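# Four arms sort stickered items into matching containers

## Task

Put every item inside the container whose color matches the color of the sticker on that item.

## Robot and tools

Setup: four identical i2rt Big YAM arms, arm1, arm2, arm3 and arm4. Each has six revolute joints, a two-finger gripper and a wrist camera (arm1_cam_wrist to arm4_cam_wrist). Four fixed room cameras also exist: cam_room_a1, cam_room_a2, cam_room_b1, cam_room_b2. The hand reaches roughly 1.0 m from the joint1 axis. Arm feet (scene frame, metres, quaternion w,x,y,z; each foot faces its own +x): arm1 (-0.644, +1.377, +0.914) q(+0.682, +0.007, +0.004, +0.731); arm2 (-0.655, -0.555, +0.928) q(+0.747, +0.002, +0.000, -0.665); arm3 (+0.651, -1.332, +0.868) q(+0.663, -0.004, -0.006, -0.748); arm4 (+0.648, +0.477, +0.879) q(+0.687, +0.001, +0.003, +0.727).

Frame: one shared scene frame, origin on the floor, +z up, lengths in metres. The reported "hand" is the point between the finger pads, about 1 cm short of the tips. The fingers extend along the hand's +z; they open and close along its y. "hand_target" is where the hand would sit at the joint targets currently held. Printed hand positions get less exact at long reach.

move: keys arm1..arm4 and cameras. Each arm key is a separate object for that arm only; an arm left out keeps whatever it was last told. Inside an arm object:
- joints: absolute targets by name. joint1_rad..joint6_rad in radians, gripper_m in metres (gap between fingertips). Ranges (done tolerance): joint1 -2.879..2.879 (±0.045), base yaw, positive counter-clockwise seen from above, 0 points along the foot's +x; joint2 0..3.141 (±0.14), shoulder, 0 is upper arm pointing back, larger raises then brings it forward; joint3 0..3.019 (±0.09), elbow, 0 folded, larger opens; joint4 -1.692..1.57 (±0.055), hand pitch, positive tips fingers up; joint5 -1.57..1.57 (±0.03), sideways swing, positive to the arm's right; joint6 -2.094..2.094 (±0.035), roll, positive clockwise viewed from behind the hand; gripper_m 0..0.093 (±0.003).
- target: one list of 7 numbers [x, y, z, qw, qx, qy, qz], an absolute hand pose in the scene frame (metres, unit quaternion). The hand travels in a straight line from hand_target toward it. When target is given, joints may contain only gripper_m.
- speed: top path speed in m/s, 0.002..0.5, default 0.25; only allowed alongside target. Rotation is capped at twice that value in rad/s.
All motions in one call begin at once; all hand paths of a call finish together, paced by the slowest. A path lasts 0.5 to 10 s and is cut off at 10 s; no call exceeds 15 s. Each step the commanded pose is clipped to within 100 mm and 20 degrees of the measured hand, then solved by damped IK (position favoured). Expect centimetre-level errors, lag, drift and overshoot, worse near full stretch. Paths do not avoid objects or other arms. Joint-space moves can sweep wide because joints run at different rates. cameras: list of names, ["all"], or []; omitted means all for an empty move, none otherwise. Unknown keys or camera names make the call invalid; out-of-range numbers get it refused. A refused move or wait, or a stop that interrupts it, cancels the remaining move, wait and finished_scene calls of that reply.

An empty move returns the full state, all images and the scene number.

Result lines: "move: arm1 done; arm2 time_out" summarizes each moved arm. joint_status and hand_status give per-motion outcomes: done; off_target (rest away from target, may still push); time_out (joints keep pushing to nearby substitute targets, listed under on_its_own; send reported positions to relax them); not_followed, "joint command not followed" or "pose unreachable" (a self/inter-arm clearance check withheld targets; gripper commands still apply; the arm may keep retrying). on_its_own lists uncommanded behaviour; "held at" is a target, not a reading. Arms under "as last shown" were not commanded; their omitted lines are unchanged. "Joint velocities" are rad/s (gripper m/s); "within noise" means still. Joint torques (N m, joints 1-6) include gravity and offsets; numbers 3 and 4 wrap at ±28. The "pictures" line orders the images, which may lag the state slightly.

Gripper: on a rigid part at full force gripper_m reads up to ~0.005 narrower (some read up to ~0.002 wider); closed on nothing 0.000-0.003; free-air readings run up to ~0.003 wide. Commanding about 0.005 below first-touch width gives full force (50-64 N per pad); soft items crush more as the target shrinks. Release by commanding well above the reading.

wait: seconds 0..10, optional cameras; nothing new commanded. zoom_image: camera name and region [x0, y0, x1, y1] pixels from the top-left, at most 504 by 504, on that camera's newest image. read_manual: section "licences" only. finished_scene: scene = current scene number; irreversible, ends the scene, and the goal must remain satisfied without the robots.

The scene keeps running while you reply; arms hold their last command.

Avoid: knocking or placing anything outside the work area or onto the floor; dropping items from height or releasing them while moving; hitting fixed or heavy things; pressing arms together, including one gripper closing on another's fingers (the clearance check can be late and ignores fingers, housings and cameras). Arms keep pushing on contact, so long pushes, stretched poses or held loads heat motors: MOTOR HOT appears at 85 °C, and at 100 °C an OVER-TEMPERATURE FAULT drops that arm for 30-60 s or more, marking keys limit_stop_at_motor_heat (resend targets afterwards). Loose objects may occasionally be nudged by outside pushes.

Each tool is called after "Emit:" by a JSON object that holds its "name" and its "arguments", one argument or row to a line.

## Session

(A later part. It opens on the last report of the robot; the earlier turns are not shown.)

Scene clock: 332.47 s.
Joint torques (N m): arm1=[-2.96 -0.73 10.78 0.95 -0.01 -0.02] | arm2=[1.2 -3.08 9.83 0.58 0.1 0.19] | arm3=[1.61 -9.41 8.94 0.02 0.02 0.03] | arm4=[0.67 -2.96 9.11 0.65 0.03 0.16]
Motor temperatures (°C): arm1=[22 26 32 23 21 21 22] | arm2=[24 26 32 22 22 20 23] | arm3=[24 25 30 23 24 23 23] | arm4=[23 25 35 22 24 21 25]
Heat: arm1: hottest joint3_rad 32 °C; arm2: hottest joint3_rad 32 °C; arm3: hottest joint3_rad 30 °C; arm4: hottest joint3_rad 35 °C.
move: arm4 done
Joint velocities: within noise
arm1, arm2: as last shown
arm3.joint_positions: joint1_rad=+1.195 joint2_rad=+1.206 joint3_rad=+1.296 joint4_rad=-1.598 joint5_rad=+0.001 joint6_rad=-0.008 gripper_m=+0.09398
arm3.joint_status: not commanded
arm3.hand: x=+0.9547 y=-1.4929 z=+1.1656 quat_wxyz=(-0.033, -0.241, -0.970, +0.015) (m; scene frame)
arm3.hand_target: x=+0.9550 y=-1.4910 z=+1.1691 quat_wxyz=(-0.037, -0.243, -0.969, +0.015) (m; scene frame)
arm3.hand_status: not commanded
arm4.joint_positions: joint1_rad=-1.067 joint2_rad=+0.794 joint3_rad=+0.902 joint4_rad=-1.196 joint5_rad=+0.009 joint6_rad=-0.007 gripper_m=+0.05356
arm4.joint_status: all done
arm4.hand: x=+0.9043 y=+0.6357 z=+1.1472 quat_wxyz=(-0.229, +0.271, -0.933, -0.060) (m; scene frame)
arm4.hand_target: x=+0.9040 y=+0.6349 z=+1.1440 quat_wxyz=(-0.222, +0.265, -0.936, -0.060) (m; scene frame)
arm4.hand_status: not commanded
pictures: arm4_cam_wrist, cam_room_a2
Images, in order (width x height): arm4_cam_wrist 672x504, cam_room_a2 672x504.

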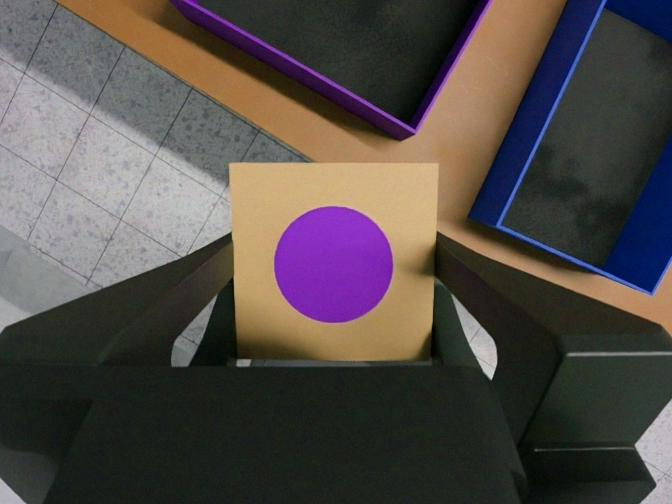

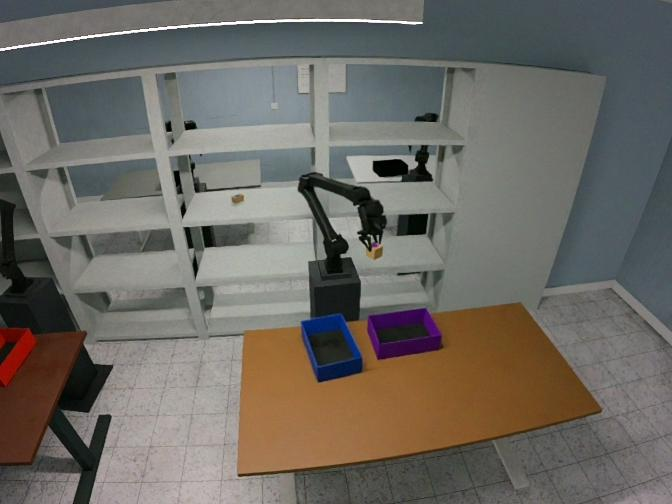

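Emit:
{"name": "move", "arguments": {
  "arm4": {"target":[1.12,0.748,0.97,0.2337,-0.2511,0.9372,0.0626],"speed":0.2},
  "cameras": ["arm4_cam_wrist"]
}}

Emit:
{"name": "move", "arguments": {
  "arm4": {"target":[1.12,0.748,0.86,0.2337,-0.2511,0.9372,0.0626],"speed":0.1},
  "cameras": ["arm4_cam_wrist","cam_room_a2"]
}}

Scene clock: 341.03 s.
Joint torques (N m): arm1=[-1.9 0.15 10.8 1.06 0.02 -0.07] | arm2=[1.2 -3.02 9.83 0.57 0.11 0.18] | arm3=[1.61 -9.47 8.98 -0.01 0.02 0.03] | arm4=[-0.09 -14.04 11.08 1.2 -0.07 0.1]
Motor temperatures (°C): arm1=[22 25 32 23 21 21 22] | arm2=[24 26 32 22 22 20 23] | arm3=[24 25 30 23 24 23 23] | arm4=[23 25 35 22 24 21 26]
Heat: arm1: hottest joint3_rad 32 °C; arm2: hottest joint3_rad 32 °C; arm3: hottest joint3_rad 30 °C; arm4: hottest joint3_rad 35 °C.
move: arm4 off_target
Joint velocities: within noise
arm1, arm2, arm3: as last shown
arm4.joint_positions: joint1_rad=-1.098 joint2_rad=+1.579 joint3_rad=+1.003 joint4_rad=-0.556 joint5_rad=+0.002 joint6_rad=-0.007 gripper_m=+0.05356
arm4.joint_status: not commanded
arm4.hand: x=+1.0962 y=+0.7390 z=+0.9524 quat_wxyz=(-0.208, +0.259, -0.942, -0.055) (m; scene frame)
arm4.hand_target: x=+1.1187 y=+0.7472 z=+0.9706 quat_wxyz=(-0.234, +0.251, -0.937, -0.062) (m; scene frame)
arm4.hand_status: off_target (0.031 m and 3.2 deg from the pose sent, 0.301 m and 2.4 deg at the start)
pictures: arm4_cam_wrist
Images, in order (width x height): arm4_cam_wrist 672x504.

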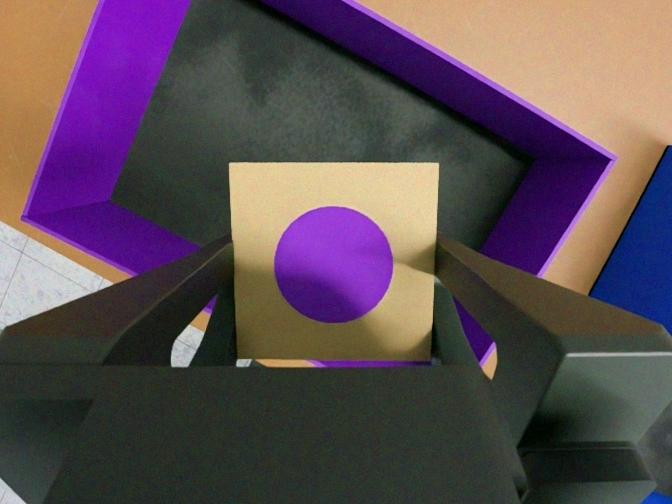

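Scene clock: 342.80 s.
Joint torques (N m): arm1=[-3.25 -0.67 10.91 0.73 0.02 -0.06] | arm2=[1.14 -3.14 9.83 0.59 0.1 0.19] | arm3=[1.55 -9.35 8.98 0.01 0.01 0.03] | arm4=[-0.09 -14.74 6.43 1.36 -0.03 0.09]
Motor temperatures (°C): arm1=[22 25 32 23 21 21 22] | arm2=[24 26 32 22 22 20 23] | arm3=[24 25 30 23 24 23 23] | arm4=[23 25 35 22 24 21 26]
Heat: arm1: hottest joint3_rad 32 °C; arm2: hottest joint3_rad 32 °C; arm3: hottest joint3_rad 30 °C; arm4: hottest joint3_rad 35 °C.
move: arm4 done
Joint velocities: within noise
arm1, arm2, arm3: as last shown
arm4.joint_positions: joint1_rad=-1.098 joint2_rad=+1.772 joint3_rad=+0.954 joint4_rad=-0.259 joint5_rad=+0.002 joint6_rad=-0.007 gripper_m=+0.05356
arm4.joint_status: not commanded
arm4.hand: x=+1.1164 y=+0.7508 z=+0.8667 quat_wxyz=(-0.233, +0.257, -0.936, -0.061) (m; scene frame)
arm4.hand_target: x=+1.1199 y=+0.7480 z=+0.8601 quat_wxyz=(-0.234, +0.251, -0.937, -0.063) (m; scene frame)
arm4.hand_status: done (0.008 m and 0.7 deg from the pose sent, 0.096 m and 3.2 deg at the start)
pictures: arm4_cam_wrist, cam_room_a2
Images, in order (width x height): arm4_cam_wrist 672x504, cam_room_a2 672x504.

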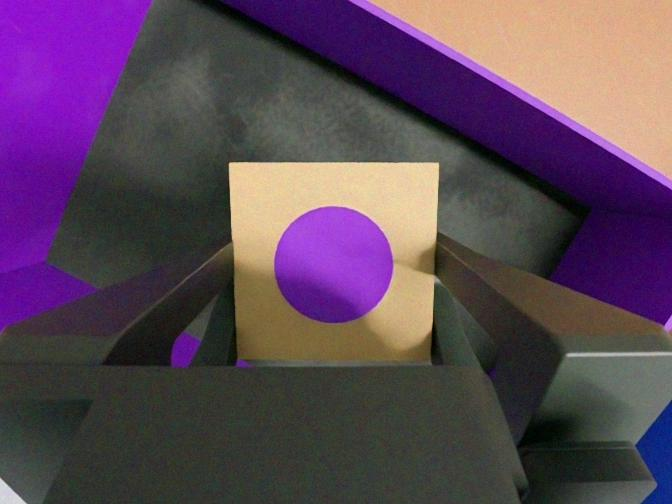

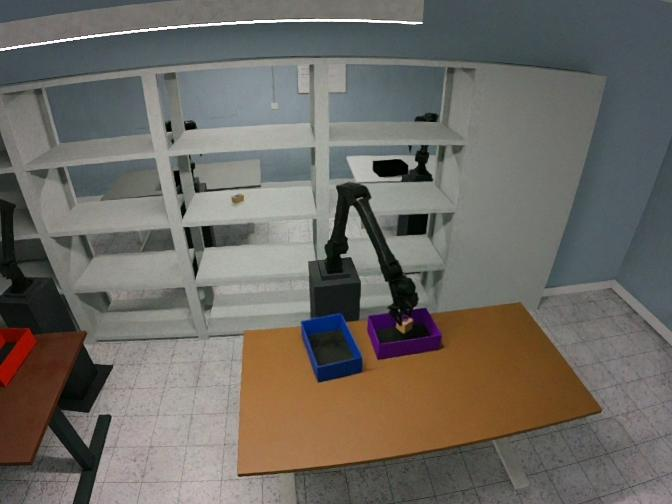

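Emit:
{"name": "move", "arguments": {
  "arm4": {"target":[1.122,0.746,0.8,0.2337,-0.2511,0.9372,0.0626],"speed":0.08}
}}

Emit:
{"name": "move", "arguments": {
  "arm4": {"target":[1.122,0.746,0.78,0.2337,-0.2511,0.9372,0.0626],"speed":0.05},
  "cameras": ["arm4_cam_wrist","cam_room_a2"]
}}

Emit:
{"name": "zoom_image", "arguments": {
  "camera": "cam_room_a2",
  "region": [340, 280, 460, 370]
}}

Scene clock: 349.20 s.
Joint torques (N m): arm1=[-2.78 -0.38 10.81 0.8 0 -0.03] | arm2=[1.2 -3.08 9.78 0.61 0.11 0.19] | arm3=[1.38 -9.47 8.92 0.03 0.01 0.03] | arm4=[0.09 -15.68 5.33 1.47 -0.03 0.04]
Motor temperatures (°C): arm1=[22 25 32 23 21 21 22] | arm2=[24 26 32 22 22 20 23] | arm3=[24 25 30 23 24 23 23] | arm4=[23 25 34 22 24 21 26]
Heat: arm1: hottest joint3_rad 32 °C; arm2: hottest joint3_rad 32 °C; arm3: hottest joint3_rad 30 °C; arm4: hottest joint3_rad 34 °C.
move: arm4 done
Joint velocities: within noise
arm1, arm2, arm3: as last shown
arm4.joint_positions: joint1_rad=-1.103 joint2_rad=+1.908 joint3_rad=+0.940 joint4_rad=-0.105 joint5_rad=-0.001 joint6_rad=-0.007 gripper_m=+0.05356
arm4.joint_status: not commanded
arm4.hand: x=+1.1205 y=+0.7503 z=+0.8088 quat_wxyz=(-0.235, +0.255, -0.936, -0.062) (m; scene frame)
arm4.hand_target: x=+1.1218 y=+0.7459 z=+0.8001 quat_wxyz=(-0.234, +0.251, -0.937, -0.063) (m; scene frame)
arm4.hand_status: done (0.010 m and 0.5 deg from the pose sent, 0.067 m and 0.7 deg at the start)
pictures: none

Scene clock: 350.17 s.
Joint torques (N m): arm1=[-2.78 -1.14 10.8 0.88 -0.01 0] | arm2=[1.08 -3.08 9.81 0.55 0.1 0.19] | arm3=[1.55 -9.41 8.92 0.05 0.01 0.04] | arm4=[-0.09 -15.74 5.04 1.43 -0.01 0.07]
Motor temperatures (°C): arm1=[22 25 32 23 21 21 22] | arm2=[24 26 32 22 22 20 23] | arm3=[24 25 30 23 24 23 23] | arm4=[23 25 34 22 24 21 26]
Heat: arm1: hottest joint3_rad 32 °C; arm2: hottest joint3_rad 32 °C; arm3: hottest joint3_rad 30 °C; arm4: hottest joint3_rad 34 °C.
move: arm4 off_target
Joint velocities: within noise
arm1, arm2, arm3: as last shown
arm4.joint_positions: joint1_rad=-1.103 joint2_rad=+1.955 joint3_rad=+0.940 joint4_rad=-0.056 joint5_rad=-0.001 joint6_rad=-0.007 gripper_m=+0.05356
arm4.joint_status: not commanded
arm4.hand: x=+1.1212 y=+0.7507 z=+0.7898 quat_wxyz=(-0.236, +0.255, -0.936, -0.063) (m; scene frame)
arm4.hand_target: x=+1.1219 y=+0.7459 z=+0.7803 quat_wxyz=(-0.234, +0.251, -0.937, -0.063) (m; scene frame)
arm4.hand_status: off_target (0.011 m and 0.6 deg from the pose sent, 0.029 m and 0.5 deg at the start)
pictures: arm4_cam_wrist, cam_room_a2
Images, in order (width x height): arm4_cam_wrist 672x504, cam_room_a2 672x504.

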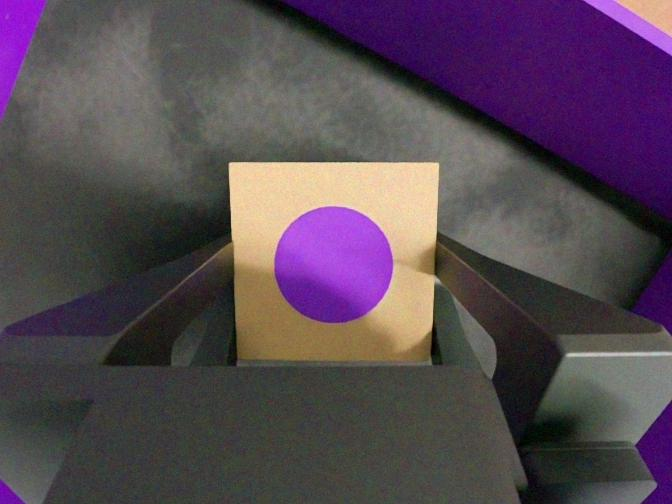

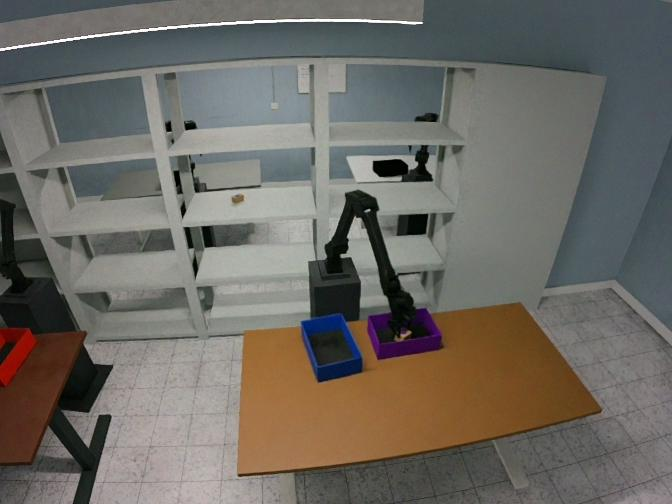

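Scaled by 4.200.

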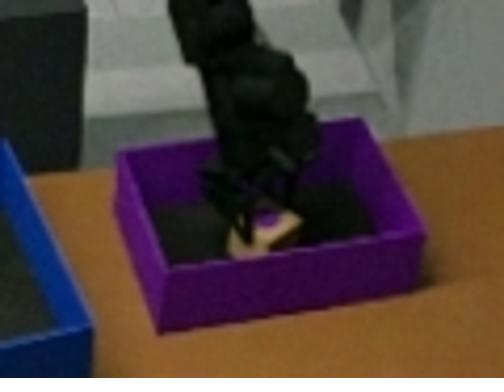

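Continue down gently.

Emit:
{"name": "move", "arguments": {
  "arm4": {"target":[1.122,0.746,0.76,0.2337,-0.2511,0.9372,0.0626],"speed":0.05}
}}

Emit:
{"name": "move", "arguments": {
  "arm4": {"target":[1.122,0.746,0.745,0.2337,-0.2511,0.9372,0.0626],"speed":0.04},
  "cameras": ["arm4_cam_wrist","cam_room_a2"]
}}

Emit:
{"name": "zoom_image", "arguments": {
  "camera": "cam_room_a2",
  "region": [340, 280, 460, 370]
}}

Scene clock: 355.30 s.
Joint torques (N m): arm1=[-2.78 -0.32 10.7 0.95 -0.02 -0.06] | arm2=[1.08 -2.96 9.84 0.58 0.11 0.18] | arm3=[1.44 -9.41 8.92 0.02 0.01 0.03] | arm4=[-0.15 -15.38 4.78 1.46 -0.02 0.02]
Motor temperatures (°C): arm1=[22 25 32 23 21 21 22] | arm2=[24 26 32 22 22 20 23] | arm3=[24 25 30 23 24 23 23] | arm4=[23 25 33 22 24 21 26]
Heat: arm1: hottest joint3_rad 32 °C; arm2: hottest joint3_rad 32 °C; arm3: hottest joint3_rad 30 °C; arm4: hottest joint3_rad 33 °C.
move: arm4 done
Joint velocities: within noise
arm1, arm2, arm3: as last shown
arm4.joint_positions: joint1_rad=-1.103 joint2_rad=+2.005 joint3_rad=+0.940 joint4_rad=-0.008 joint5_rad=-0.001 joint6_rad=-0.007 gripper_m=+0.05356
arm4.joint_status: not commanded
arm4.hand: x=+1.1202 y=+0.7502 z=+0.7691 quat_wxyz=(-0.235, +0.255, -0.936, -0.063) (m; scene frame)
arm4.hand_target: x=+1.1218 y=+0.7460 z=+0.7601 quat_wxyz=(-0.234, +0.251, -0.937, -0.063) (m; scene frame)
arm4.hand_status: done (0.010 m and 0.5 deg from the pose sent, 0.030 m and 0.5 deg at the start)
pictures: none

Scene clock: 356.27 s.
Joint torques (N m): arm1=[-2.73 -0.44 10.8 1.14 -0.01 -0.03] | arm2=[1.26 -3.14 9.83 0.59 0.11 0.18] | arm3=[1.38 -9.41 8.94 -0.02 0.01 0.04] | arm4=[0.38 -13.74 4.81 1.32 0.04 0.05]
Motor temperatures (°C): arm1=[22 25 32 23 21 21 22] | arm2=[24 26 32 22 22 20 23] | arm3=[24 25 30 23 24 23 23] | arm4=[23 25 33 22 24 21 26]
Heat: arm1: hottest joint3_rad 32 °C; arm2: hottest joint3_rad 32 °C; arm3: hottest joint3_rad 30 °C; arm4: hottest joint3_rad 33 °C.
move: arm4 off_target
Joint velocities: within noise
arm1.joint_positions: joint1_rad=-2.246 joint2_rad=+0.801 joint3_rad=+0.899 joint4_rad=-1.462 joint5_rad=-0.006 joint6_rad=-0.003 gripper_m=+0.08496
arm1.joint_status: not commanded
arm1.hand: x=-0.4440 y=+1.2414 z=+1.1549 quat_wxyz=(-0.091, -0.295, -0.951, +0.029) (m; scene frame)
arm1.hand_target: x=-0.4446 y=+1.2387 z=+1.1559 quat_wxyz=(-0.094, -0.297, -0.950, +0.031) (m; scene frame)
arm1.hand_status: not commanded
arm2.joint_positions: joint1_rad=+2.118 joint2_rad=+0.797 joint3_rad=+0.916 joint4_rad=-1.591 joint5_rad=-0.001 joint6_rad=-0.009 gripper_m=+0.09292
arm2.joint_status: not commanded
arm2.hand: x=-0.4905 y=-0.4273 z=+1.1765 quat_wxyz=(-0.048, +0.330, -0.943, -0.017) (m; scene frame)
arm2.hand_target: x=-0.4948 y=-0.4299 z=+1.1692 quat_wxyz=(-0.035, +0.327, -0.944, -0.012) (m; scene frame)
arm2.hand_status: not commanded
arm3: as last shown
arm4.joint_positions: joint1_rad=-1.103 joint2_rad=+2.015 joint3_rad=+0.940 joint4_rad=+0.031 joint5_rad=-0.003 joint6_rad=-0.007 gripper_m=+0.05356
arm4.joint_status: not commanded
arm4.hand: x=+1.1256 y=+0.7534 z=+0.7690 quat_wxyz=(-0.249, +0.254, -0.932, -0.067) (m; scene frame)
arm4.hand_target: x=+1.1210 y=+0.7456 z=+0.7460 quat_wxyz=(-0.234, +0.251, -0.937, -0.063) (m; scene frame)
arm4.hand_status: off_target (0.025 m and 1.9 deg from the pose sent, 0.025 m and 0.5 deg at the start)
pictures: arm4_cam_wrist, cam_room_a2
Images, in order (width x height): arm4_cam_wrist 672x504, cam_room_a2 672x504.

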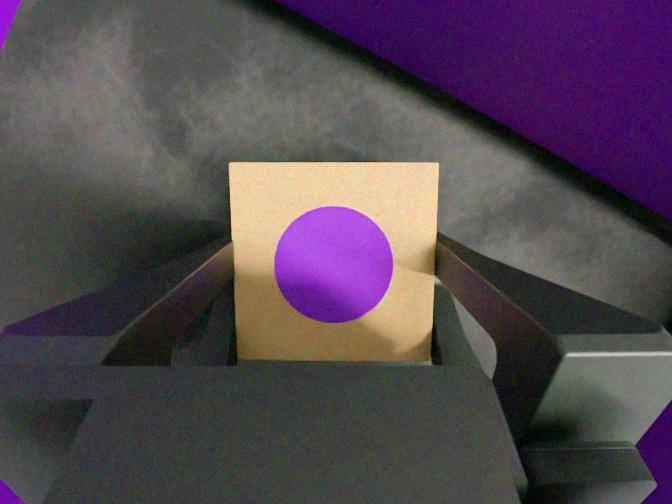

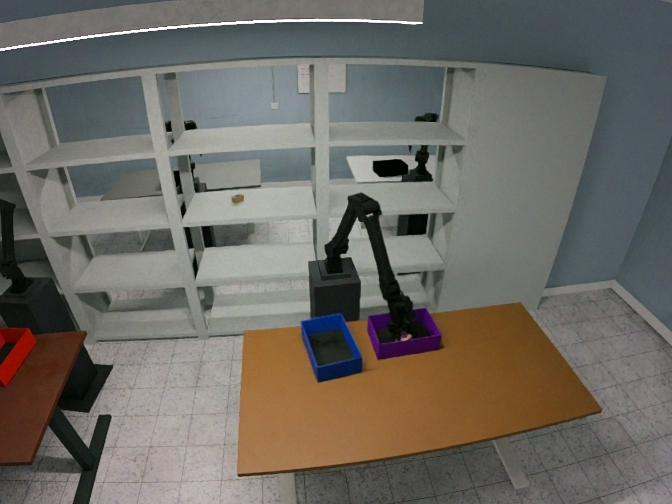

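Scaled by 4.200.

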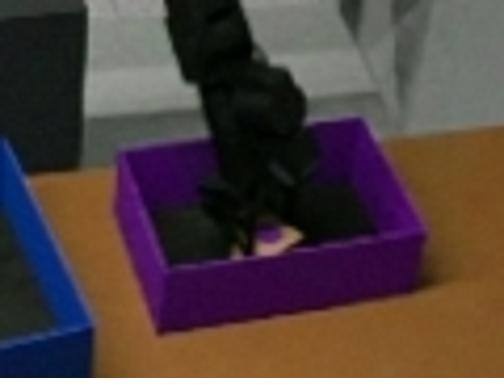

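Emit:
{"name": "move", "arguments": {
  "arm4": {"joints":{"gripper_m":0.08}}
}}

Emit:
{"name": "move", "arguments": {
  "arm4": {"target":[1.08,0.73,1.0,0.2337,-0.2511,0.9372,0.0626],"speed":0.2},
  "cameras": ["arm4_cam_wrist"]
}}

Emit:
{"name": "move", "arguments": {
  "arm4": {"joints":{"joint2_rad":0.8,"joint3_rad":0.9,"joint4_rad":-1.2,"gripper_m":0.093}}
}}

Emit:
{"name": "move", "arguments": {
  "arm4": {"joints":{"joint1_rad":2.25,"joint5_rad":0,"joint6_rad":0}},
  "cameras": ["arm4_cam_wrist","cam_room_a2","cam_room_a1"]
}}

Scene clock: 362.40 s.
Joint torques (N m): arm1=[-2.32 -0.09 10.85 1.01 0.02 -0.07] | arm2=[1.2 -3.08 9.8 0.59 0.1 0.19] | arm3=[1.44 -9.47 8.95 0.01 0.01 0.02] | arm4=[0.15 -16.21 4.77 1.17 0.05 0.04]
Motor temperatures (°C): arm1=[21 25 32 23 21 21 22] | arm2=[24 26 32 22 22 20 23] | arm3=[24 25 30 23 24 23 23] | arm4=[23 25 33 22 24 21 26]
Heat: arm1: hottest joint3_rad 32 °C; arm2: hottest joint3_rad 32 °C; arm3: hottest joint3_rad 30 °C; arm4: hottest joint3_rad 33 °C.
move: arm4 done
Joint velocities: within noise
arm1, arm2, arm3: as last shown
arm4.joint_positions: joint1_rad=-1.103 joint2_rad=+2.038 joint3_rad=+0.940 joint4_rad=+0.032 joint5_rad=-0.003 joint6_rad=-0.007 gripper_m=+0.07992
arm4.joint_status: all done
arm4.hand: x=+1.1208 y=+0.7506 z=+0.7568 quat_wxyz=(-0.238, +0.255, -0.935, -0.064) (m; scene frame)
arm4.hand_target: x=+1.1211 y=+0.7456 z=+0.7461 quat_wxyz=(-0.234, +0.251, -0.937, -0.063) (m; scene frame)
arm4.hand_status: not commanded
pictures: none

Scene clock: 364.40 s.
Joint torques (N m): arm1=[-3.49 0.03 10.93 0.85 0.02 -0.05] | arm2=[1.03 -3.08 9.81 0.59 0.1 0.19] | arm3=[1.61 -9.41 8.96 0.02 0.01 0.02] | arm4=[1.49 -13.1 10.86 0.35 0.22 0.16]
Motor temperatures (°C): arm1=[21 25 32 23 21 21 22] | arm2=[24 26 32 22 22 20 23] | arm3=[24 25 30 23 24 23 23] | arm4=[23 25 33 22 24 21 26]
Heat: arm1: hottest joint3_rad 32 °C; arm2: hottest joint3_rad 32 °C; arm3: hottest joint3_rad 30 °C; arm4: hottest joint3_rad 33 °C.
move: arm4 off_target
Joint velocities: within noise
arm1, arm2: as last shown
arm3.joint_positions: joint1_rad=+1.195 joint2_rad=+1.206 joint3_rad=+1.296 joint4_rad=-1.598 joint5_rad=+0.001 joint6_rad=-0.008 gripper_m=+0.09398
arm3.joint_status: not commanded
arm3.hand: x=+0.9547 y=-1.4929 z=+1.1656 quat_wxyz=(-0.033, -0.241, -0.970, +0.015) (m; scene frame)
arm3.hand_target: x=+0.9550 y=-1.4910 z=+1.1691 quat_wxyz=(-0.037, -0.243, -0.969, +0.015) (m; scene frame)
arm3.hand_status: not commanded
arm4.joint_positions: joint1_rad=-1.103 joint2_rad=+1.442 joint3_rad=+0.933 joint4_rad=-0.596 joint5_rad=-0.001 joint6_rad=-0.004 gripper_m=+0.07992
arm4.joint_status: not commanded
arm4.hand: x=+1.0690 y=+0.7204 z=+0.9836 quat_wxyz=(-0.221, +0.254, -0.940, -0.059) (m; scene frame)
arm4.hand_target: x=+1.0795 y=+0.7297 z=+1.0003 quat_wxyz=(-0.234, +0.251, -0.937, -0.063) (m; scene frame)
arm4.hand_status: off_target (0.022 m and 1.6 deg from the pose sent, 0.248 m and 0.7 deg at the start)
pictures: arm4_cam_wrist
Images, in order (width x height): arm4_cam_wrist 672x504.

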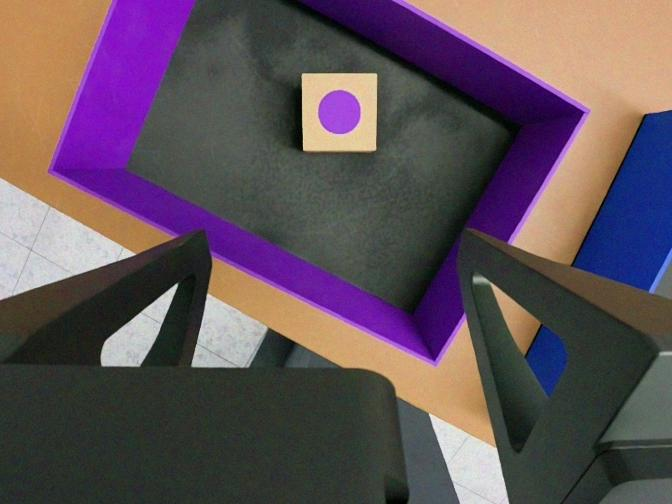

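Scene clock: 365.63 s.
Joint torques (N m): arm1=[-3.25 -0.44 10.63 0.8 -0.01 -0.08] | arm2=[1.2 -3.02 9.81 0.58 0.1 0.18] | arm3=[1.49 -9.47 8.95 0.01 0.02 0.04] | arm4=[1.26 -2.14 9.44 0.36 0.2 0.12]
Motor temperatures (°C): arm1=[21 25 32 23 21 21 22] | arm2=[24 26 32 22 22 20 23] | arm3=[24 25 30 23 24 23 23] | arm4=[23 25 33 22 24 21 26]
Heat: arm1: hottest joint3_rad 32 °C; arm2: hottest joint3_rad 32 °C; arm3: hottest joint3_rad 30 °C; arm4: hottest joint3_rad 33 °C.
move: arm4 done
Joint velocities: within noise
arm1, arm2, arm3: as last shown
arm4.joint_positions: joint1_rad=-1.103 joint2_rad=+0.791 joint3_rad=+0.896 joint4_rad=-1.189 joint5_rad=-0.001 joint6_rad=-0.004 gripper_m=+0.09288
arm4.joint_status: all done
arm4.hand: x=+0.9088 y=+0.6279 z=+1.1457 quat_wxyz=(-0.230, +0.254, -0.937, -0.061) (m; scene frame)
arm4.hand_target: x=+0.9077 y=+0.6289 z=+1.1438 quat_wxyz=(-0.222, +0.252, -0.940, -0.060) (m; scene frame)
arm4.hand_status: not commanded
pictures: none

Scene clock: 368.10 s.
Joint torques (N m): arm1=[-2.55 -0.79 10.81 0.92 0.04 -0.05] | arm2=[1.14 -3.08 9.8 0.57 0.09 0.18] | arm3=[1.55 -9.47 8.96 0.02 0.02 0.04] | arm4=[0.5 -2.49 9.46 0.46 0.17 0.09]
Motor temperatures (°C): arm1=[21 25 32 23 21 21 22] | arm2=[24 26 32 22 22 20 23] | arm3=[24 25 30 23 24 23 23] | arm4=[23 25 32 22 24 21 26]
Heat: arm1: hottest joint3_rad 32 °C; arm2: hottest joint3_rad 32 °C; arm3: hottest joint3_rad 30 °C; arm4: hottest joint3_rad 32 °C.
move: arm4 done
Joint velocities: within noise
arm1, arm2, arm3: as last shown
arm4.joint_positions: joint1_rad=+2.247 joint2_rad=+0.796 joint3_rad=+0.896 joint4_rad=-1.189 joint5_rad=-0.003 joint6_rad=-0.004 gripper_m=+0.09294
arm4.joint_status: all done
arm4.hand: x=+0.4259 y=+0.2772 z=+1.1477 quat_wxyz=(+0.087, +0.905, +0.350, -0.225) (m; scene frame)
arm4.hand_target: x=+0.4271 y=+0.2777 z=+1.1474 quat_wxyz=(+0.085, +0.907, +0.350, -0.220) (m; scene frame)
arm4.hand_status: not commanded
pictures: arm4_cam_wrist, cam_room_a1, cam_room_a2
Images, in order (width x height): arm4_cam_wrist 672x504, cam_room_a1 672x504, cam_room_a2 672x504.

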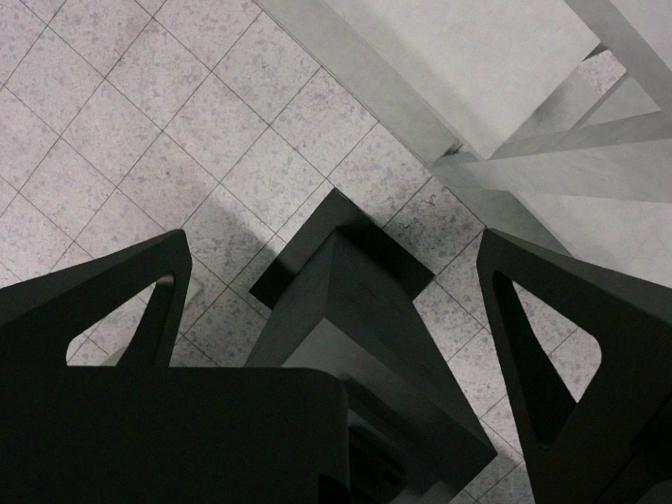

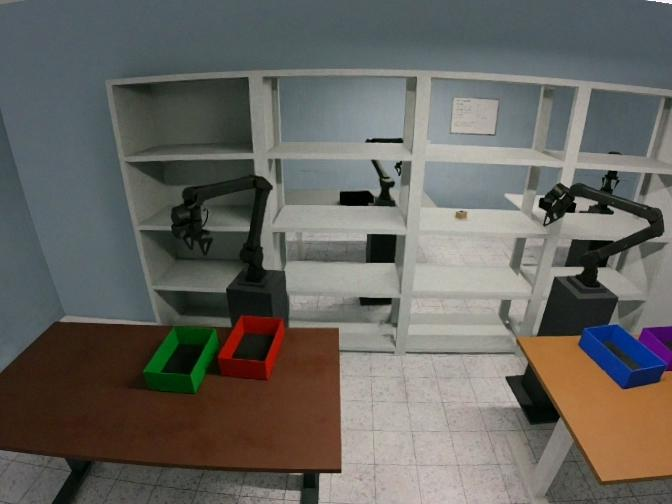

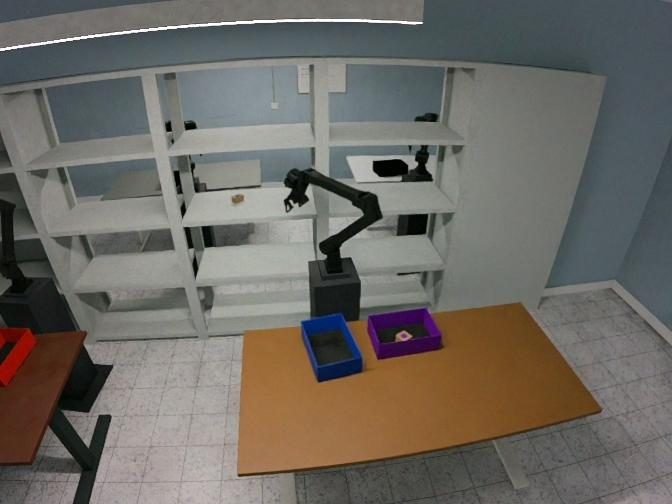

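Emit:
{"name": "move", "arguments": {
  "arm4": {"target":[0.242,0.152,1.16,-0.0802,-0.9155,-0.3216,0.2282],"speed":0.2}
}}

Emit:
{"name": "move", "arguments": {
  "arm4": {"target":[0.05,-0.005,1.12,-0.0802,-0.9155,-0.3216,0.2282],"speed":0.2},
  "cameras": ["arm4_cam_wrist","cam_room_a2"]
}}

Scene clock: 375.07 s.
Joint torques (N m): arm1=[-2.78 -0.26 10.92 0.94 -0.06 -0.08] | arm2=[1.14 -3.02 9.81 0.59 0.11 0.18] | arm3=[1.61 -9.47 8.96 0.06 0.01 0.03] | arm4=[0.32 -12.16 12.75 0.98 0.2 0.1]
Motor temperatures (°C): arm1=[21 25 32 23 21 21 22] | arm2=[24 25 32 22 22 20 23] | arm3=[24 25 30 23 24 23 23] | arm4=[23 25 33 22 24 21 25]
Heat: arm1: hottest joint3_rad 32 °C; arm2: hottest joint3_rad 32 °C; arm3: hottest joint3_rad 30 °C; arm4: hottest joint3_rad 33 °C.
move: arm4 off_target
Joint velocities: within noise
arm1, arm2, arm3: as last shown
arm4.joint_positions: joint1_rad=+2.200 joint2_rad=+1.385 joint3_rad=+1.300 joint4_rad=-1.050 joint5_rad=-0.003 joint6_rad=-0.004 gripper_m=+0.09294
arm4.joint_status: not commanded
arm4.hand: x=+0.2591 y=+0.1593 z=+1.1396 quat_wxyz=(+0.074, +0.918, +0.330, -0.205) (m; scene frame)
arm4.hand_target: x=+0.2430 y=+0.1528 z=+1.1599 quat_wxyz=(+0.080, +0.915, +0.322, -0.228) (m; scene frame)
arm4.hand_status: off_target (0.028 m and 2.9 deg from the pose sent, 0.223 m and 3.6 deg at the start)
pictures: none

Scene clock: 377.27 s.
Joint torques (N m): arm1=[-2.55 -0.32 10.73 0.94 -0.03 -0.08] | arm2=[1.08 -3.08 9.84 0.58 0.1 0.18] | arm3=[1.67 -9.58 8.98 0.06 0.01 0.03] | arm4=[0.44 -23.06 13.08 0.49 0.19 0.08]
Motor temperatures (°C): arm1=[21 25 32 23 21 21 22] | arm2=[24 25 32 22 22 20 23] | arm3=[24 25 30 23 24 23 23] | arm4=[23 25 33 22 24 21 25]
Heat: arm1: hottest joint3_rad 32 °C; arm2: hottest joint3_rad 32 °C; arm3: hottest joint3_rad 30 °C; arm4: hottest joint3_rad 33 °C.
move: arm4 off_target
Joint velocities: within noise
arm1, arm2, arm3: as last shown
arm4.joint_positions: joint1_rad=+2.200 joint2_rad=+2.079 joint3_rad=+2.138 joint4_rad=-1.164 joint5_rad=-0.002 joint6_rad=-0.004 gripper_m=+0.09294
arm4.joint_status: not commanded
arm4.hand: x=+0.0617 y=-0.0017 z=+1.1130 quat_wxyz=(+0.079, +0.915, +0.329, -0.220) (m; scene frame)
arm4.hand_target: x=+0.0506 y=-0.0046 z=+1.1199 quat_wxyz=(+0.081, +0.915, +0.322, -0.229) (m; scene frame)
arm4.hand_status: off_target (0.014 m and 1.2 deg from the pose sent, 0.267 m and 2.9 deg at the start)
pictures: arm4_cam_wrist, cam_room_a2
Images, in order (width x height): arm4_cam_wrist 672x504, cam_room_a2 672x504.

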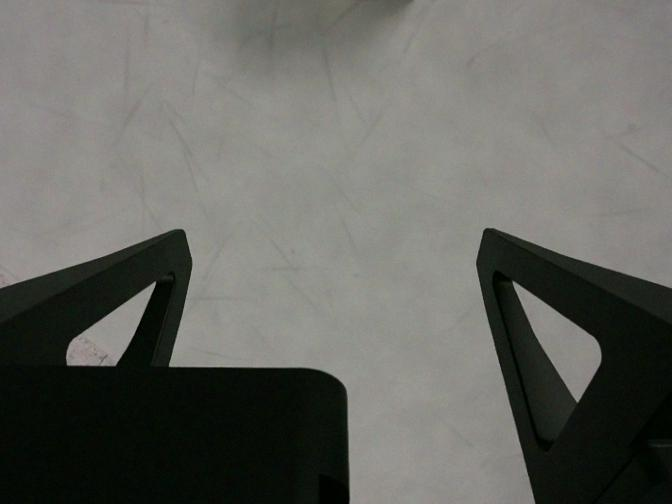

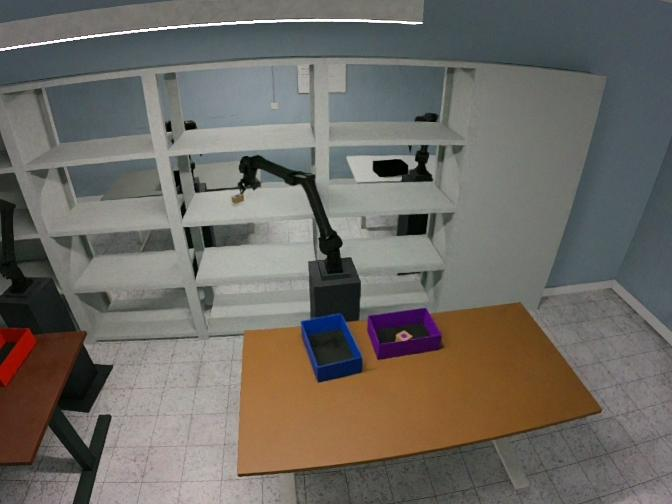

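Emit:
{"name": "move", "arguments": {
  "arm4": {"target":[-0.02,-0.058,1.1,-0.0802,-0.9155,-0.3216,0.2282],"speed":0.12},
  "cameras": ["arm4_cam_wrist"]
}}

Scene clock: 382.97 s.
Joint torques (N m): arm1=[-2.26 -0.03 10.77 0.92 0.02 -0.01] | arm2=[1.08 -3.08 9.8 0.57 0.1 0.19] | arm3=[1.44 -9.41 8.98 0.03 0.01 0.03] | arm4=[-0.09 -27.11 12.42 0.49 0.14 0.07]
Motor temperatures (°C): arm1=[21 25 32 23 21 21 22] | arm2=[24 25 32 22 22 20 23] | arm3=[24 25 30 23 24 23 23] | arm4=[23 25 35 22 24 21 25]
Heat: arm1: hottest joint3_rad 32 °C; arm2: hottest joint3_rad 32 °C; arm3: hottest joint3_rad 30 °C; arm4: hottest joint3_rad 35 °C.
move: arm4 off_target
Joint velocities: within noise
arm1, arm2, arm3: as last shown
arm4.joint_positions: joint1_rad=+2.200 joint2_rad=+2.518 joint3_rad=+2.878 joint4_rad=-1.402 joint5_rad=-0.002 joint6_rad=-0.004 gripper_m=+0.09294
arm4.joint_status: not commanded
arm4.hand: x=-0.0105 y=-0.0607 z=+1.1005 quat_wxyz=(+0.089, +0.908, +0.326, -0.248) (m; scene frame)
arm4.hand_target: x=-0.0188 y=-0.0571 z=+1.0996 quat_wxyz=(+0.089, +0.909, +0.319, -0.254) (m; scene frame)
arm4.hand_status: off_target (0.010 m and 2.7 deg from the pose sent, 0.100 m and 1.2 deg at the start; a joint's target at an end of its range on 23 of 50 steps)
pictures: arm4_cam_wrist
Images, in order (width x height): arm4_cam_wrist 672x504.

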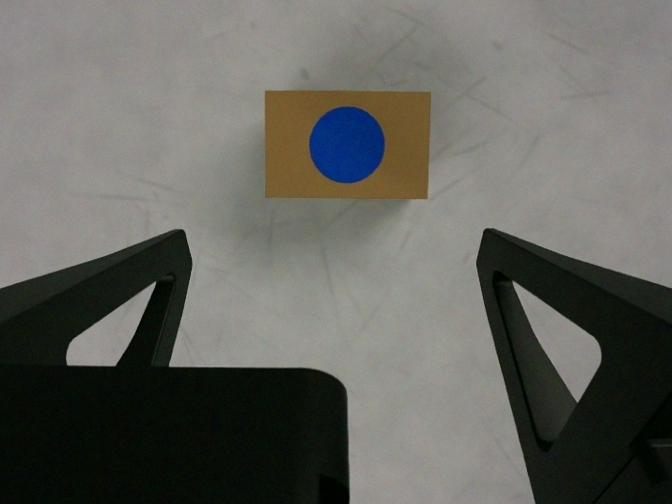

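Emit:
{"name": "move", "arguments": {
  "arm4": {"target":[-0.048,-0.083,1.028,-0.0932,-0.9047,-0.3249,0.2594],"speed":0.1},
  "cameras": ["arm4_cam_wrist"]
}}

Scene clock: 391.50 s.
Joint torques (N m): arm1=[-2.43 -0.09 10.77 1.01 -0.02 -0.06] | arm2=[1.14 -3.02 9.83 0.59 0.1 0.18] | arm3=[1.38 -9.35 8.96 0.01 0.02 0.03] | arm4=[0.26 -28.98 12.64 1.35 -0.02 -0.03]
Motor temperatures (°C): arm1=[21 25 32 23 21 21 22] | arm2=[24 25 32 22 22 20 23] | arm3=[24 25 30 23 24 23 23] | arm4=[23 27 36 22 24 21 25]
Heat: arm1: hottest joint3_rad 32 °C; arm2: hottest joint3_rad 32 °C; arm3: hottest joint3_rad 30 °C; arm4: hottest joint3_rad 36 °C.
move: arm4 off_target
Joint velocities: within noise
arm1.joint_positions: joint1_rad=-2.246 joint2_rad=+0.801 joint3_rad=+0.899 joint4_rad=-1.462 joint5_rad=-0.006 joint6_rad=-0.003 gripper_m=+0.08496
arm1.joint_status: not commanded
arm1.hand: x=-0.4440 y=+1.2414 z=+1.1549 quat_wxyz=(-0.091, -0.295, -0.951, +0.029) (m; scene frame)
arm1.hand_target: x=-0.4446 y=+1.2387 z=+1.1559 quat_wxyz=(-0.094, -0.297, -0.950, +0.031) (m; scene frame)
arm1.hand_status: not commanded
arm2.joint_positions: joint1_rad=+2.118 joint2_rad=+0.797 joint3_rad=+0.916 joint4_rad=-1.591 joint5_rad=-0.001 joint6_rad=-0.009 gripper_m=+0.09292
arm2.joint_status: not commanded
arm2.hand: x=-0.4905 y=-0.4273 z=+1.1765 quat_wxyz=(-0.048, +0.330, -0.943, -0.017) (m; scene frame)
arm2.hand_target: x=-0.4948 y=-0.4299 z=+1.1692 quat_wxyz=(-0.035, +0.327, -0.944, -0.012) (m; scene frame)
arm2.hand_status: not commanded
arm3: as last shown
arm4.joint_positions: joint1_rad=+2.200 joint2_rad=+2.635 joint3_rad=+2.879 joint4_rad=-1.279 joint5_rad=-0.004 joint6_rad=-0.004 gripper_m=+0.09294
arm4.joint_status: not commanded
arm4.hand: x=-0.0352 y=-0.0812 z=+1.0182 quat_wxyz=(+0.091, +0.907, +0.326, -0.252) (m; scene frame)
arm4.hand_target: x=-0.0464 y=-0.0817 z=+1.0279 quat_wxyz=(+0.098, +0.901, +0.324, -0.272) (m; scene frame)
arm4.hand_status: off_target (0.016 m and 1.0 deg from the pose sent, 0.084 m and 1.4 deg at the start; a joint's target at an end of its range on 23 of 47 steps)
pictures: arm4_cam_wrist
Images, in order (width x height): arm4_cam_wrist 672x504.

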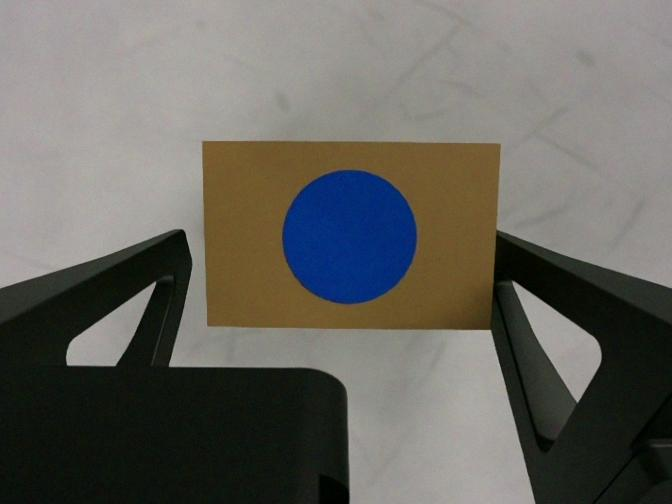

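Emit:
{"name": "move", "arguments": {
  "arm4": {"joints":{"gripper_m":0.058}},
  "cameras": ["arm4_cam_wrist"]
}}

Emit:
{"name": "move", "arguments": {
  "arm4": {"target":[0.0,-0.04,1.09,-0.0932,-0.9047,-0.3249,0.2594],"speed":0.12}
}}

Emit:
{"name": "move", "arguments": {
  "arm4": {"target":[0.245,0.155,1.16,-0.0932,-0.9047,-0.3249,0.2594],"speed":0.2},
  "cameras": ["arm4_cam_wrist"]
}}

Emit:
{"name": "move", "arguments": {
  "arm4": {"joints":{"joint2_rad":0.8,"joint3_rad":0.9,"joint4_rad":-1.15}}
}}

Emit:
{"name": "move", "arguments": {
  "arm4": {"joints":{"joint1_rad":-1.75}}
}}

Scene clock: 398.50 s.
Joint torques (N m): arm1=[-2.49 0.09 10.85 0.83 -0.01 -0.08] | arm2=[1.14 -2.9 9.8 0.57 0.11 0.18] | arm3=[1.61 -9.58 8.95 0.05 0.01 0.02] | arm4=[0.62 -29.45 12.59 1.42 0 -0.01]
Motor temperatures (°C): arm1=[21 25 32 23 21 21 22] | arm2=[24 25 32 22 22 20 23] | arm3=[24 25 30 23 24 23 23] | arm4=[23 28 39 22 24 21 25]
Heat: arm1: hottest joint3_rad 32 °C; arm2: hottest joint3_rad 32 °C; arm3: hottest joint3_rad 30 °C; arm4: hottest joint3_rad 39 °C.
move: arm4 off_target
Joint velocities: within noise
arm1, arm2, arm3: as last shown
arm4.joint_positions: joint1_rad=+2.199 joint2_rad=+2.635 joint3_rad=+2.879 joint4_rad=-1.279 joint5_rad=-0.004 joint6_rad=-0.004 gripper_m=+0.06947
arm4.joint_status: gripper_m off_target (ended at +0.06949, target +0.05800)
arm4.hand: x=-0.0354 y=-0.0811 z=+1.0183 quat_wxyz=(+0.091, +0.907, +0.326, -0.252) (m; scene frame)
arm4.hand_target: x=-0.0465 y=-0.0816 z=+1.0279 quat_wxyz=(+0.098, +0.901, +0.323, -0.273) (m; scene frame)
arm4.hand_status: not commanded
pictures: arm4_cam_wrist
Images, in order (width x height): arm4_cam_wrist 672x504.

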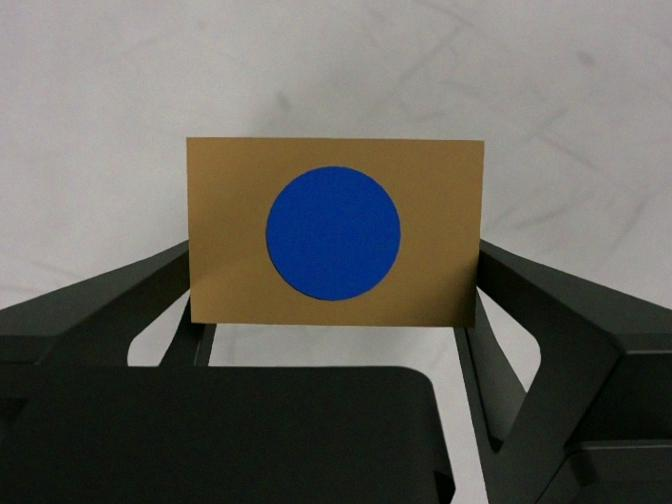

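Scene clock: 400.03 s.
Joint torques (N m): arm1=[-2.43 -0.32 10.8 0.88 -0.01 -0.02] | arm2=[1.26 -3.08 9.8 0.58 0.11 0.18] | arm3=[1.67 -9.52 8.95 0.02 0.01 0.03] | arm4=[0.62 -28.45 9.02 1.46 -0.07 -0.05]
Motor temperatures (°C): arm1=[21 25 32 23 21 21 22] | arm2=[24 25 32 22 22 20 23] | arm3=[24 25 30 23 24 23 23] | arm4=[23 28 38 22 24 21 25]
Heat: arm1: hottest joint3_rad 32 °C; arm2: hottest joint3_rad 32 °C; arm3: hottest joint3_rad 30 °C; arm4: hottest joint3_rad 38 °C.
move: arm4 done
Joint velocities: within noise
arm1, arm2: as last shown
arm3.joint_positions: joint1_rad=+1.195 joint2_rad=+1.206 joint3_rad=+1.296 joint4_rad=-1.598 joint5_rad=+0.001 joint6_rad=-0.008 gripper_m=+0.09398
arm3.joint_status: not commanded
arm3.hand: x=+0.9547 y=-1.4929 z=+1.1656 quat_wxyz=(-0.033, -0.241, -0.970, +0.015) (m; scene frame)
arm3.hand_target: x=+0.9550 y=-1.4910 z=+1.1691 quat_wxyz=(-0.037, -0.243, -0.969, +0.015) (m; scene frame)
arm3.hand_status: not commanded
arm4.joint_positions: joint1_rad=+2.196 joint2_rad=+2.289 joint3_rad=+2.402 joint4_rad=-1.152 joint5_rad=-0.006 joint6_rad=-0.004 gripper_m=+0.06947
arm4.joint_status: not commanded
arm4.hand: x=+0.0065 y=-0.0435 z=+1.0842 quat_wxyz=(+0.091, +0.908, +0.325, -0.250) (m; scene frame)
arm4.hand_target: x=+0.0001 y=-0.0399 z=+1.0899 quat_wxyz=(+0.093, +0.905, +0.325, -0.259) (m; scene frame)
arm4.hand_status: done (0.009 m and 1.2 deg from the pose sent, 0.090 m and 0.9 deg at the start)
pictures: none

Scene clock: 402.20 s.
Joint torques (N m): arm1=[-2.9 -0.62 10.89 0.94 0.03 0.01] | arm2=[1.08 -3.08 9.8 0.58 0.11 0.19] | arm3=[1.55 -9.47 8.92 -0.01 0.02 0.04] | arm4=[0.44 -12.04 9.24 0.57 -0.05 -0.05]
Motor temperatures (°C): arm1=[21 25 32 23 21 21 22] | arm2=[24 25 32 22 22 20 23] | arm3=[24 25 30 23 24 23 23] | arm4=[23 28 38 22 24 21 25]
Heat: arm1: hottest joint3_rad 32 °C; arm2: hottest joint3_rad 32 °C; arm3: hottest joint3_rad 30 °C; arm4: hottest joint3_rad 38 °C.
move: arm4 done
Joint velocities: within noise
arm1, arm2, arm3: as last shown
arm4.joint_positions: joint1_rad=+2.196 joint2_rad=+1.350 joint3_rad=+1.287 joint4_rad=-0.942 joint5_rad=-0.006 joint6_rad=-0.004 gripper_m=+0.06947
arm4.joint_status: not commanded
arm4.hand: x=+0.2462 y=+0.1508 z=+1.1637 quat_wxyz=(+0.096, +0.903, +0.323, -0.265) (m; scene frame)
arm4.hand_target: x=+0.2451 y=+0.1550 z=+1.1600 quat_wxyz=(+0.093, +0.905, +0.325, -0.259) (m; scene frame)
arm4.hand_status: done (0.006 m and 0.8 deg from the pose sent, 0.319 m and 1.2 deg at the start)
pictures: arm4_cam_wrist
Images, in order (width x height): arm4_cam_wrist 672x504.

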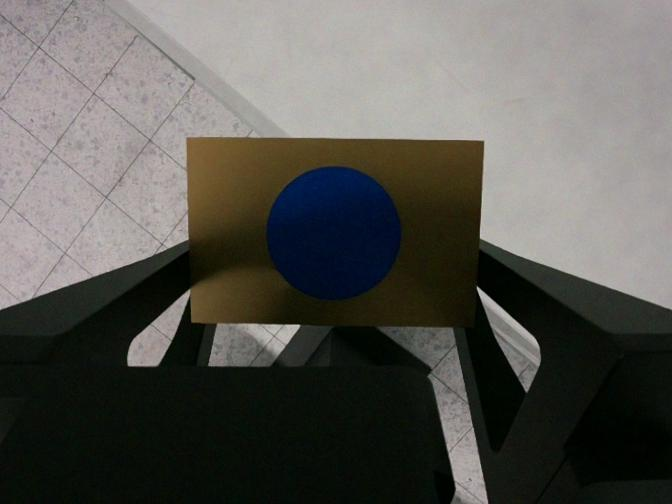

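Scene clock: 403.53 s.
Joint torques (N m): arm1=[-2.67 -0.44 10.86 1.06 0.02 -0.05] | arm2=[1.14 -3.08 9.8 0.59 0.1 0.18] | arm3=[1.49 -9.47 8.95 0.01 0.02 0.03] | arm4=[0.5 -2.61 9.02 0.66 -0.02 -0.04]
Motor temperatures (°C): arm1=[21 25 32 23 21 21 22] | arm2=[24 25 32 22 22 20 23] | arm3=[24 25 30 23 24 23 23] | arm4=[23 28 38 22 24 21 25]
Heat: arm1: hottest joint3_rad 32 °C; arm2: hottest joint3_rad 32 °C; arm3: hottest joint3_rad 30 °C; arm4: hottest joint3_rad 38 °C.
move: arm4 done
Joint velocities: within noise
arm1, arm2, arm3: as last shown
arm4.joint_positions: joint1_rad=+2.196 joint2_rad=+0.792 joint3_rad=+0.903 joint4_rad=-1.144 joint5_rad=-0.006 joint6_rad=-0.004 gripper_m=+0.06947
arm4.joint_status: all done
arm4.hand: x=+0.4082 y=+0.2822 z=+1.1578 quat_wxyz=(+0.092, +0.907, +0.325, -0.252) (m; scene frame)
arm4.hand_target: x=+0.4072 y=+0.2841 z=+1.1535 quat_wxyz=(+0.088, +0.909, +0.326, -0.245) (m; scene frame)
arm4.hand_status: not commanded
pictures: none

Scene clock: 406.17 s.
Joint torques (N m): arm1=[-2.32 -0.38 10.71 0.76 -0.02 -0.09] | arm2=[1.14 -3.02 9.8 0.61 0.11 0.18] | arm3=[1.61 -9.41 8.98 -0.02 0.01 0.03] | arm4=[0.56 -3.66 9.09 0.69 0 -0.06]
Motor temperatures (°C): arm1=[21 25 32 23 21 21 22] | arm2=[24 25 32 22 22 20 23] | arm3=[24 25 30 23 24 23 23] | arm4=[23 27 38 22 24 21 25]
Heat: arm1: hottest joint3_rad 32 °C; arm2: hottest joint3_rad 32 °C; arm3: hottest joint3_rad 30 °C; arm4: hottest joint3_rad 38 °C.
move: arm4 done
Joint velocities: within noise
arm1, arm2, arm3: as last shown
arm4.joint_positions: joint1_rad=-1.747 joint2_rad=+0.800 joint3_rad=+0.903 joint4_rad=-1.144 joint5_rad=-0.006 joint6_rad=-0.004 gripper_m=+0.06948
arm4.joint_status: all done
arm4.hand: x=+0.9588 y=+0.4416 z=+1.1523 quat_wxyz=(-0.259, -0.054, -0.964, +0.015) (m; scene frame)
arm4.hand_target: x=+0.9572 y=+0.4414 z=+1.1503 quat_wxyz=(-0.255, -0.051, -0.966, +0.015) (m; scene frame)
arm4.hand_status: not commanded
pictures: none

Emit:
{"name": "move", "arguments": {
  "arm4": {"target":[1.155,0.379,0.92,0.2576,0.0918,0.9616,-0.0246],"speed":0.2},
  "cameras": ["arm4_cam_wrist"]
}}

Emit:
{"name": "move", "arguments": {
  "arm4": {"target":[1.155,0.379,0.81,0.2576,0.0918,0.9616,-0.0246],"speed":0.1},
  "cameras": ["arm4_cam_wrist","cam_room_a2"]
}}

Scene clock: 413.63 s.
Joint torques (N m): arm1=[-2.67 -0.26 10.78 0.98 0.01 -0.04] | arm2=[1.03 -3.08 9.83 0.59 0.1 0.18] | arm3=[1.49 -9.52 8.95 0.03 0.01 0.02] | arm4=[0.09 -12.75 10.07 1.37 0.23 0.1]
Motor temperatures (°C): arm1=[21 25 32 23 21 21 22] | arm2=[24 25 32 22 22 20 23] | arm3=[24 25 30 23 24 23 23] | arm4=[23 27 37 22 24 21 26]
Heat: arm1: hottest joint3_rad 32 °C; arm2: hottest joint3_rad 32 °C; arm3: hottest joint3_rad 30 °C; arm4: hottest joint3_rad 37 °C.
move: arm4 off_target
Joint velocities: within noise
arm1, arm2, arm3: as last shown
arm4.joint_positions: joint1_rad=-1.811 joint2_rad=+1.591 joint3_rad=+0.844 joint4_rad=-0.350 joint5_rad=-0.008 joint6_rad=-0.005 gripper_m=+0.06948
arm4.joint_status: not commanded
arm4.hand: x=+1.1308 y=+0.3885 z=+0.9047 quat_wxyz=(-0.232, -0.086, -0.969, +0.020) (m; scene frame)
arm4.hand_target: x=+1.1537 y=+0.3792 z=+0.9208 quat_wxyz=(-0.258, -0.092, -0.962, +0.025) (m; scene frame)
arm4.hand_status: off_target (0.030 m and 3.2 deg from the pose sent, 0.310 m and 4.4 deg at the start)
pictures: arm4_cam_wrist
Images, in order (width x height): arm4_cam_wrist 672x504.

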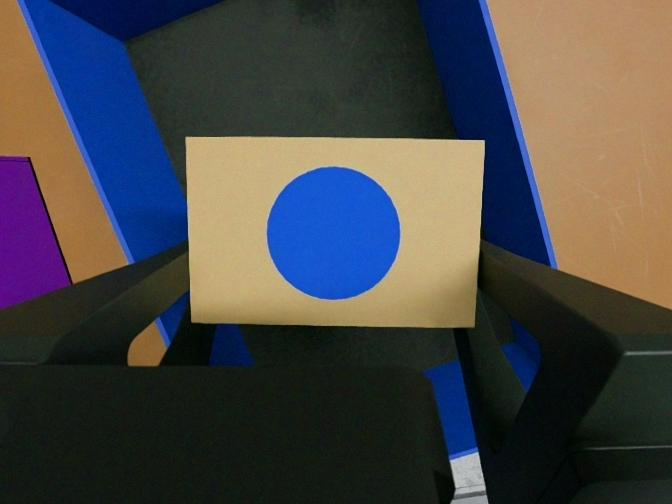

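Scene clock: 415.37 s.
Joint torques (N m): arm1=[-3.08 -0.26 10.74 0.96 -0.01 -0.03] | arm2=[1.03 -3.02 9.81 0.61 0.1 0.18] | arm3=[1.49 -9.29 8.95 0.05 0.01 0.03] | arm4=[0.44 -14.56 5.33 1.37 0.22 0.06]
Motor temperatures (°C): arm1=[21 25 32 23 21 21 22] | arm2=[24 25 32 22 22 20 23] | arm3=[24 25 30 23 24 23 23] | arm4=[23 26 37 22 24 21 26]
Heat: arm1: hottest joint3_rad 32 °C; arm2: hottest joint3_rad 32 °C; arm3: hottest joint3_rad 30 °C; arm4: hottest joint3_rad 37 °C.
move: arm4 done
Joint velocities: within noise
arm1, arm2, arm3: as last shown
arm4.joint_positions: joint1_rad=-1.811 joint2_rad=+1.842 joint3_rad=+0.832 joint4_rad=-0.034 joint5_rad=-0.008 joint6_rad=-0.005 gripper_m=+0.06948
arm4.joint_status: not commanded
arm4.hand: x=+1.1553 y=+0.3835 z=+0.8160 quat_wxyz=(-0.257, -0.085, -0.962, +0.023) (m; scene frame)
arm4.hand_target: x=+1.1549 y=+0.3791 z=+0.8102 quat_wxyz=(-0.258, -0.092, -0.962, +0.025) (m; scene frame)
arm4.hand_status: done (0.007 m and 0.8 deg from the pose sent, 0.098 m and 3.2 deg at the start)
pictures: arm4_cam_wrist, cam_room_a2
Images, in order (width x height): arm4_cam_wrist 672x504, cam_room_a2 672x504.

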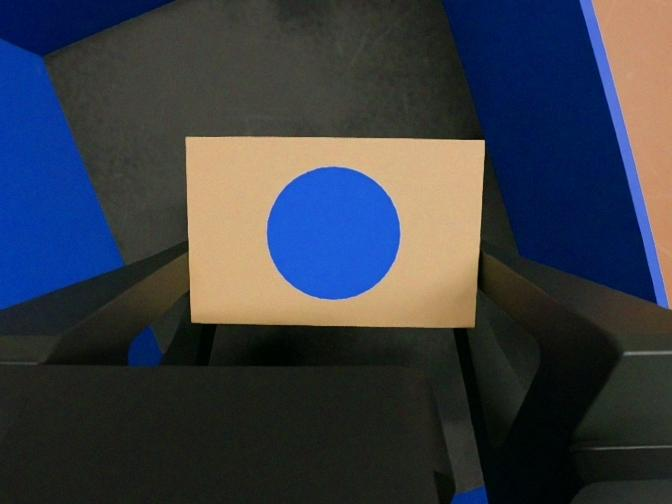

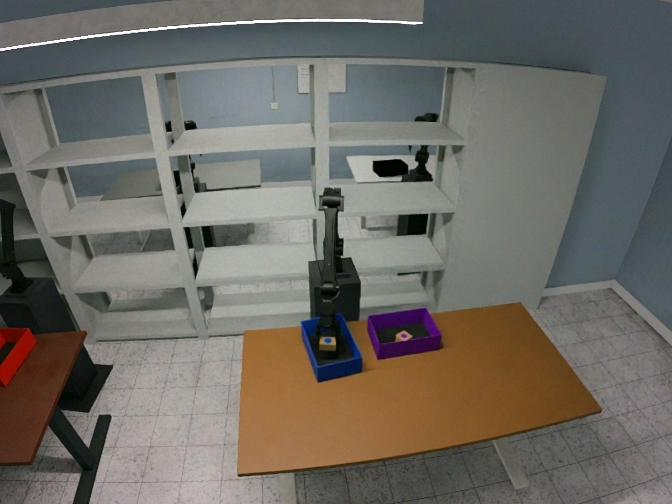

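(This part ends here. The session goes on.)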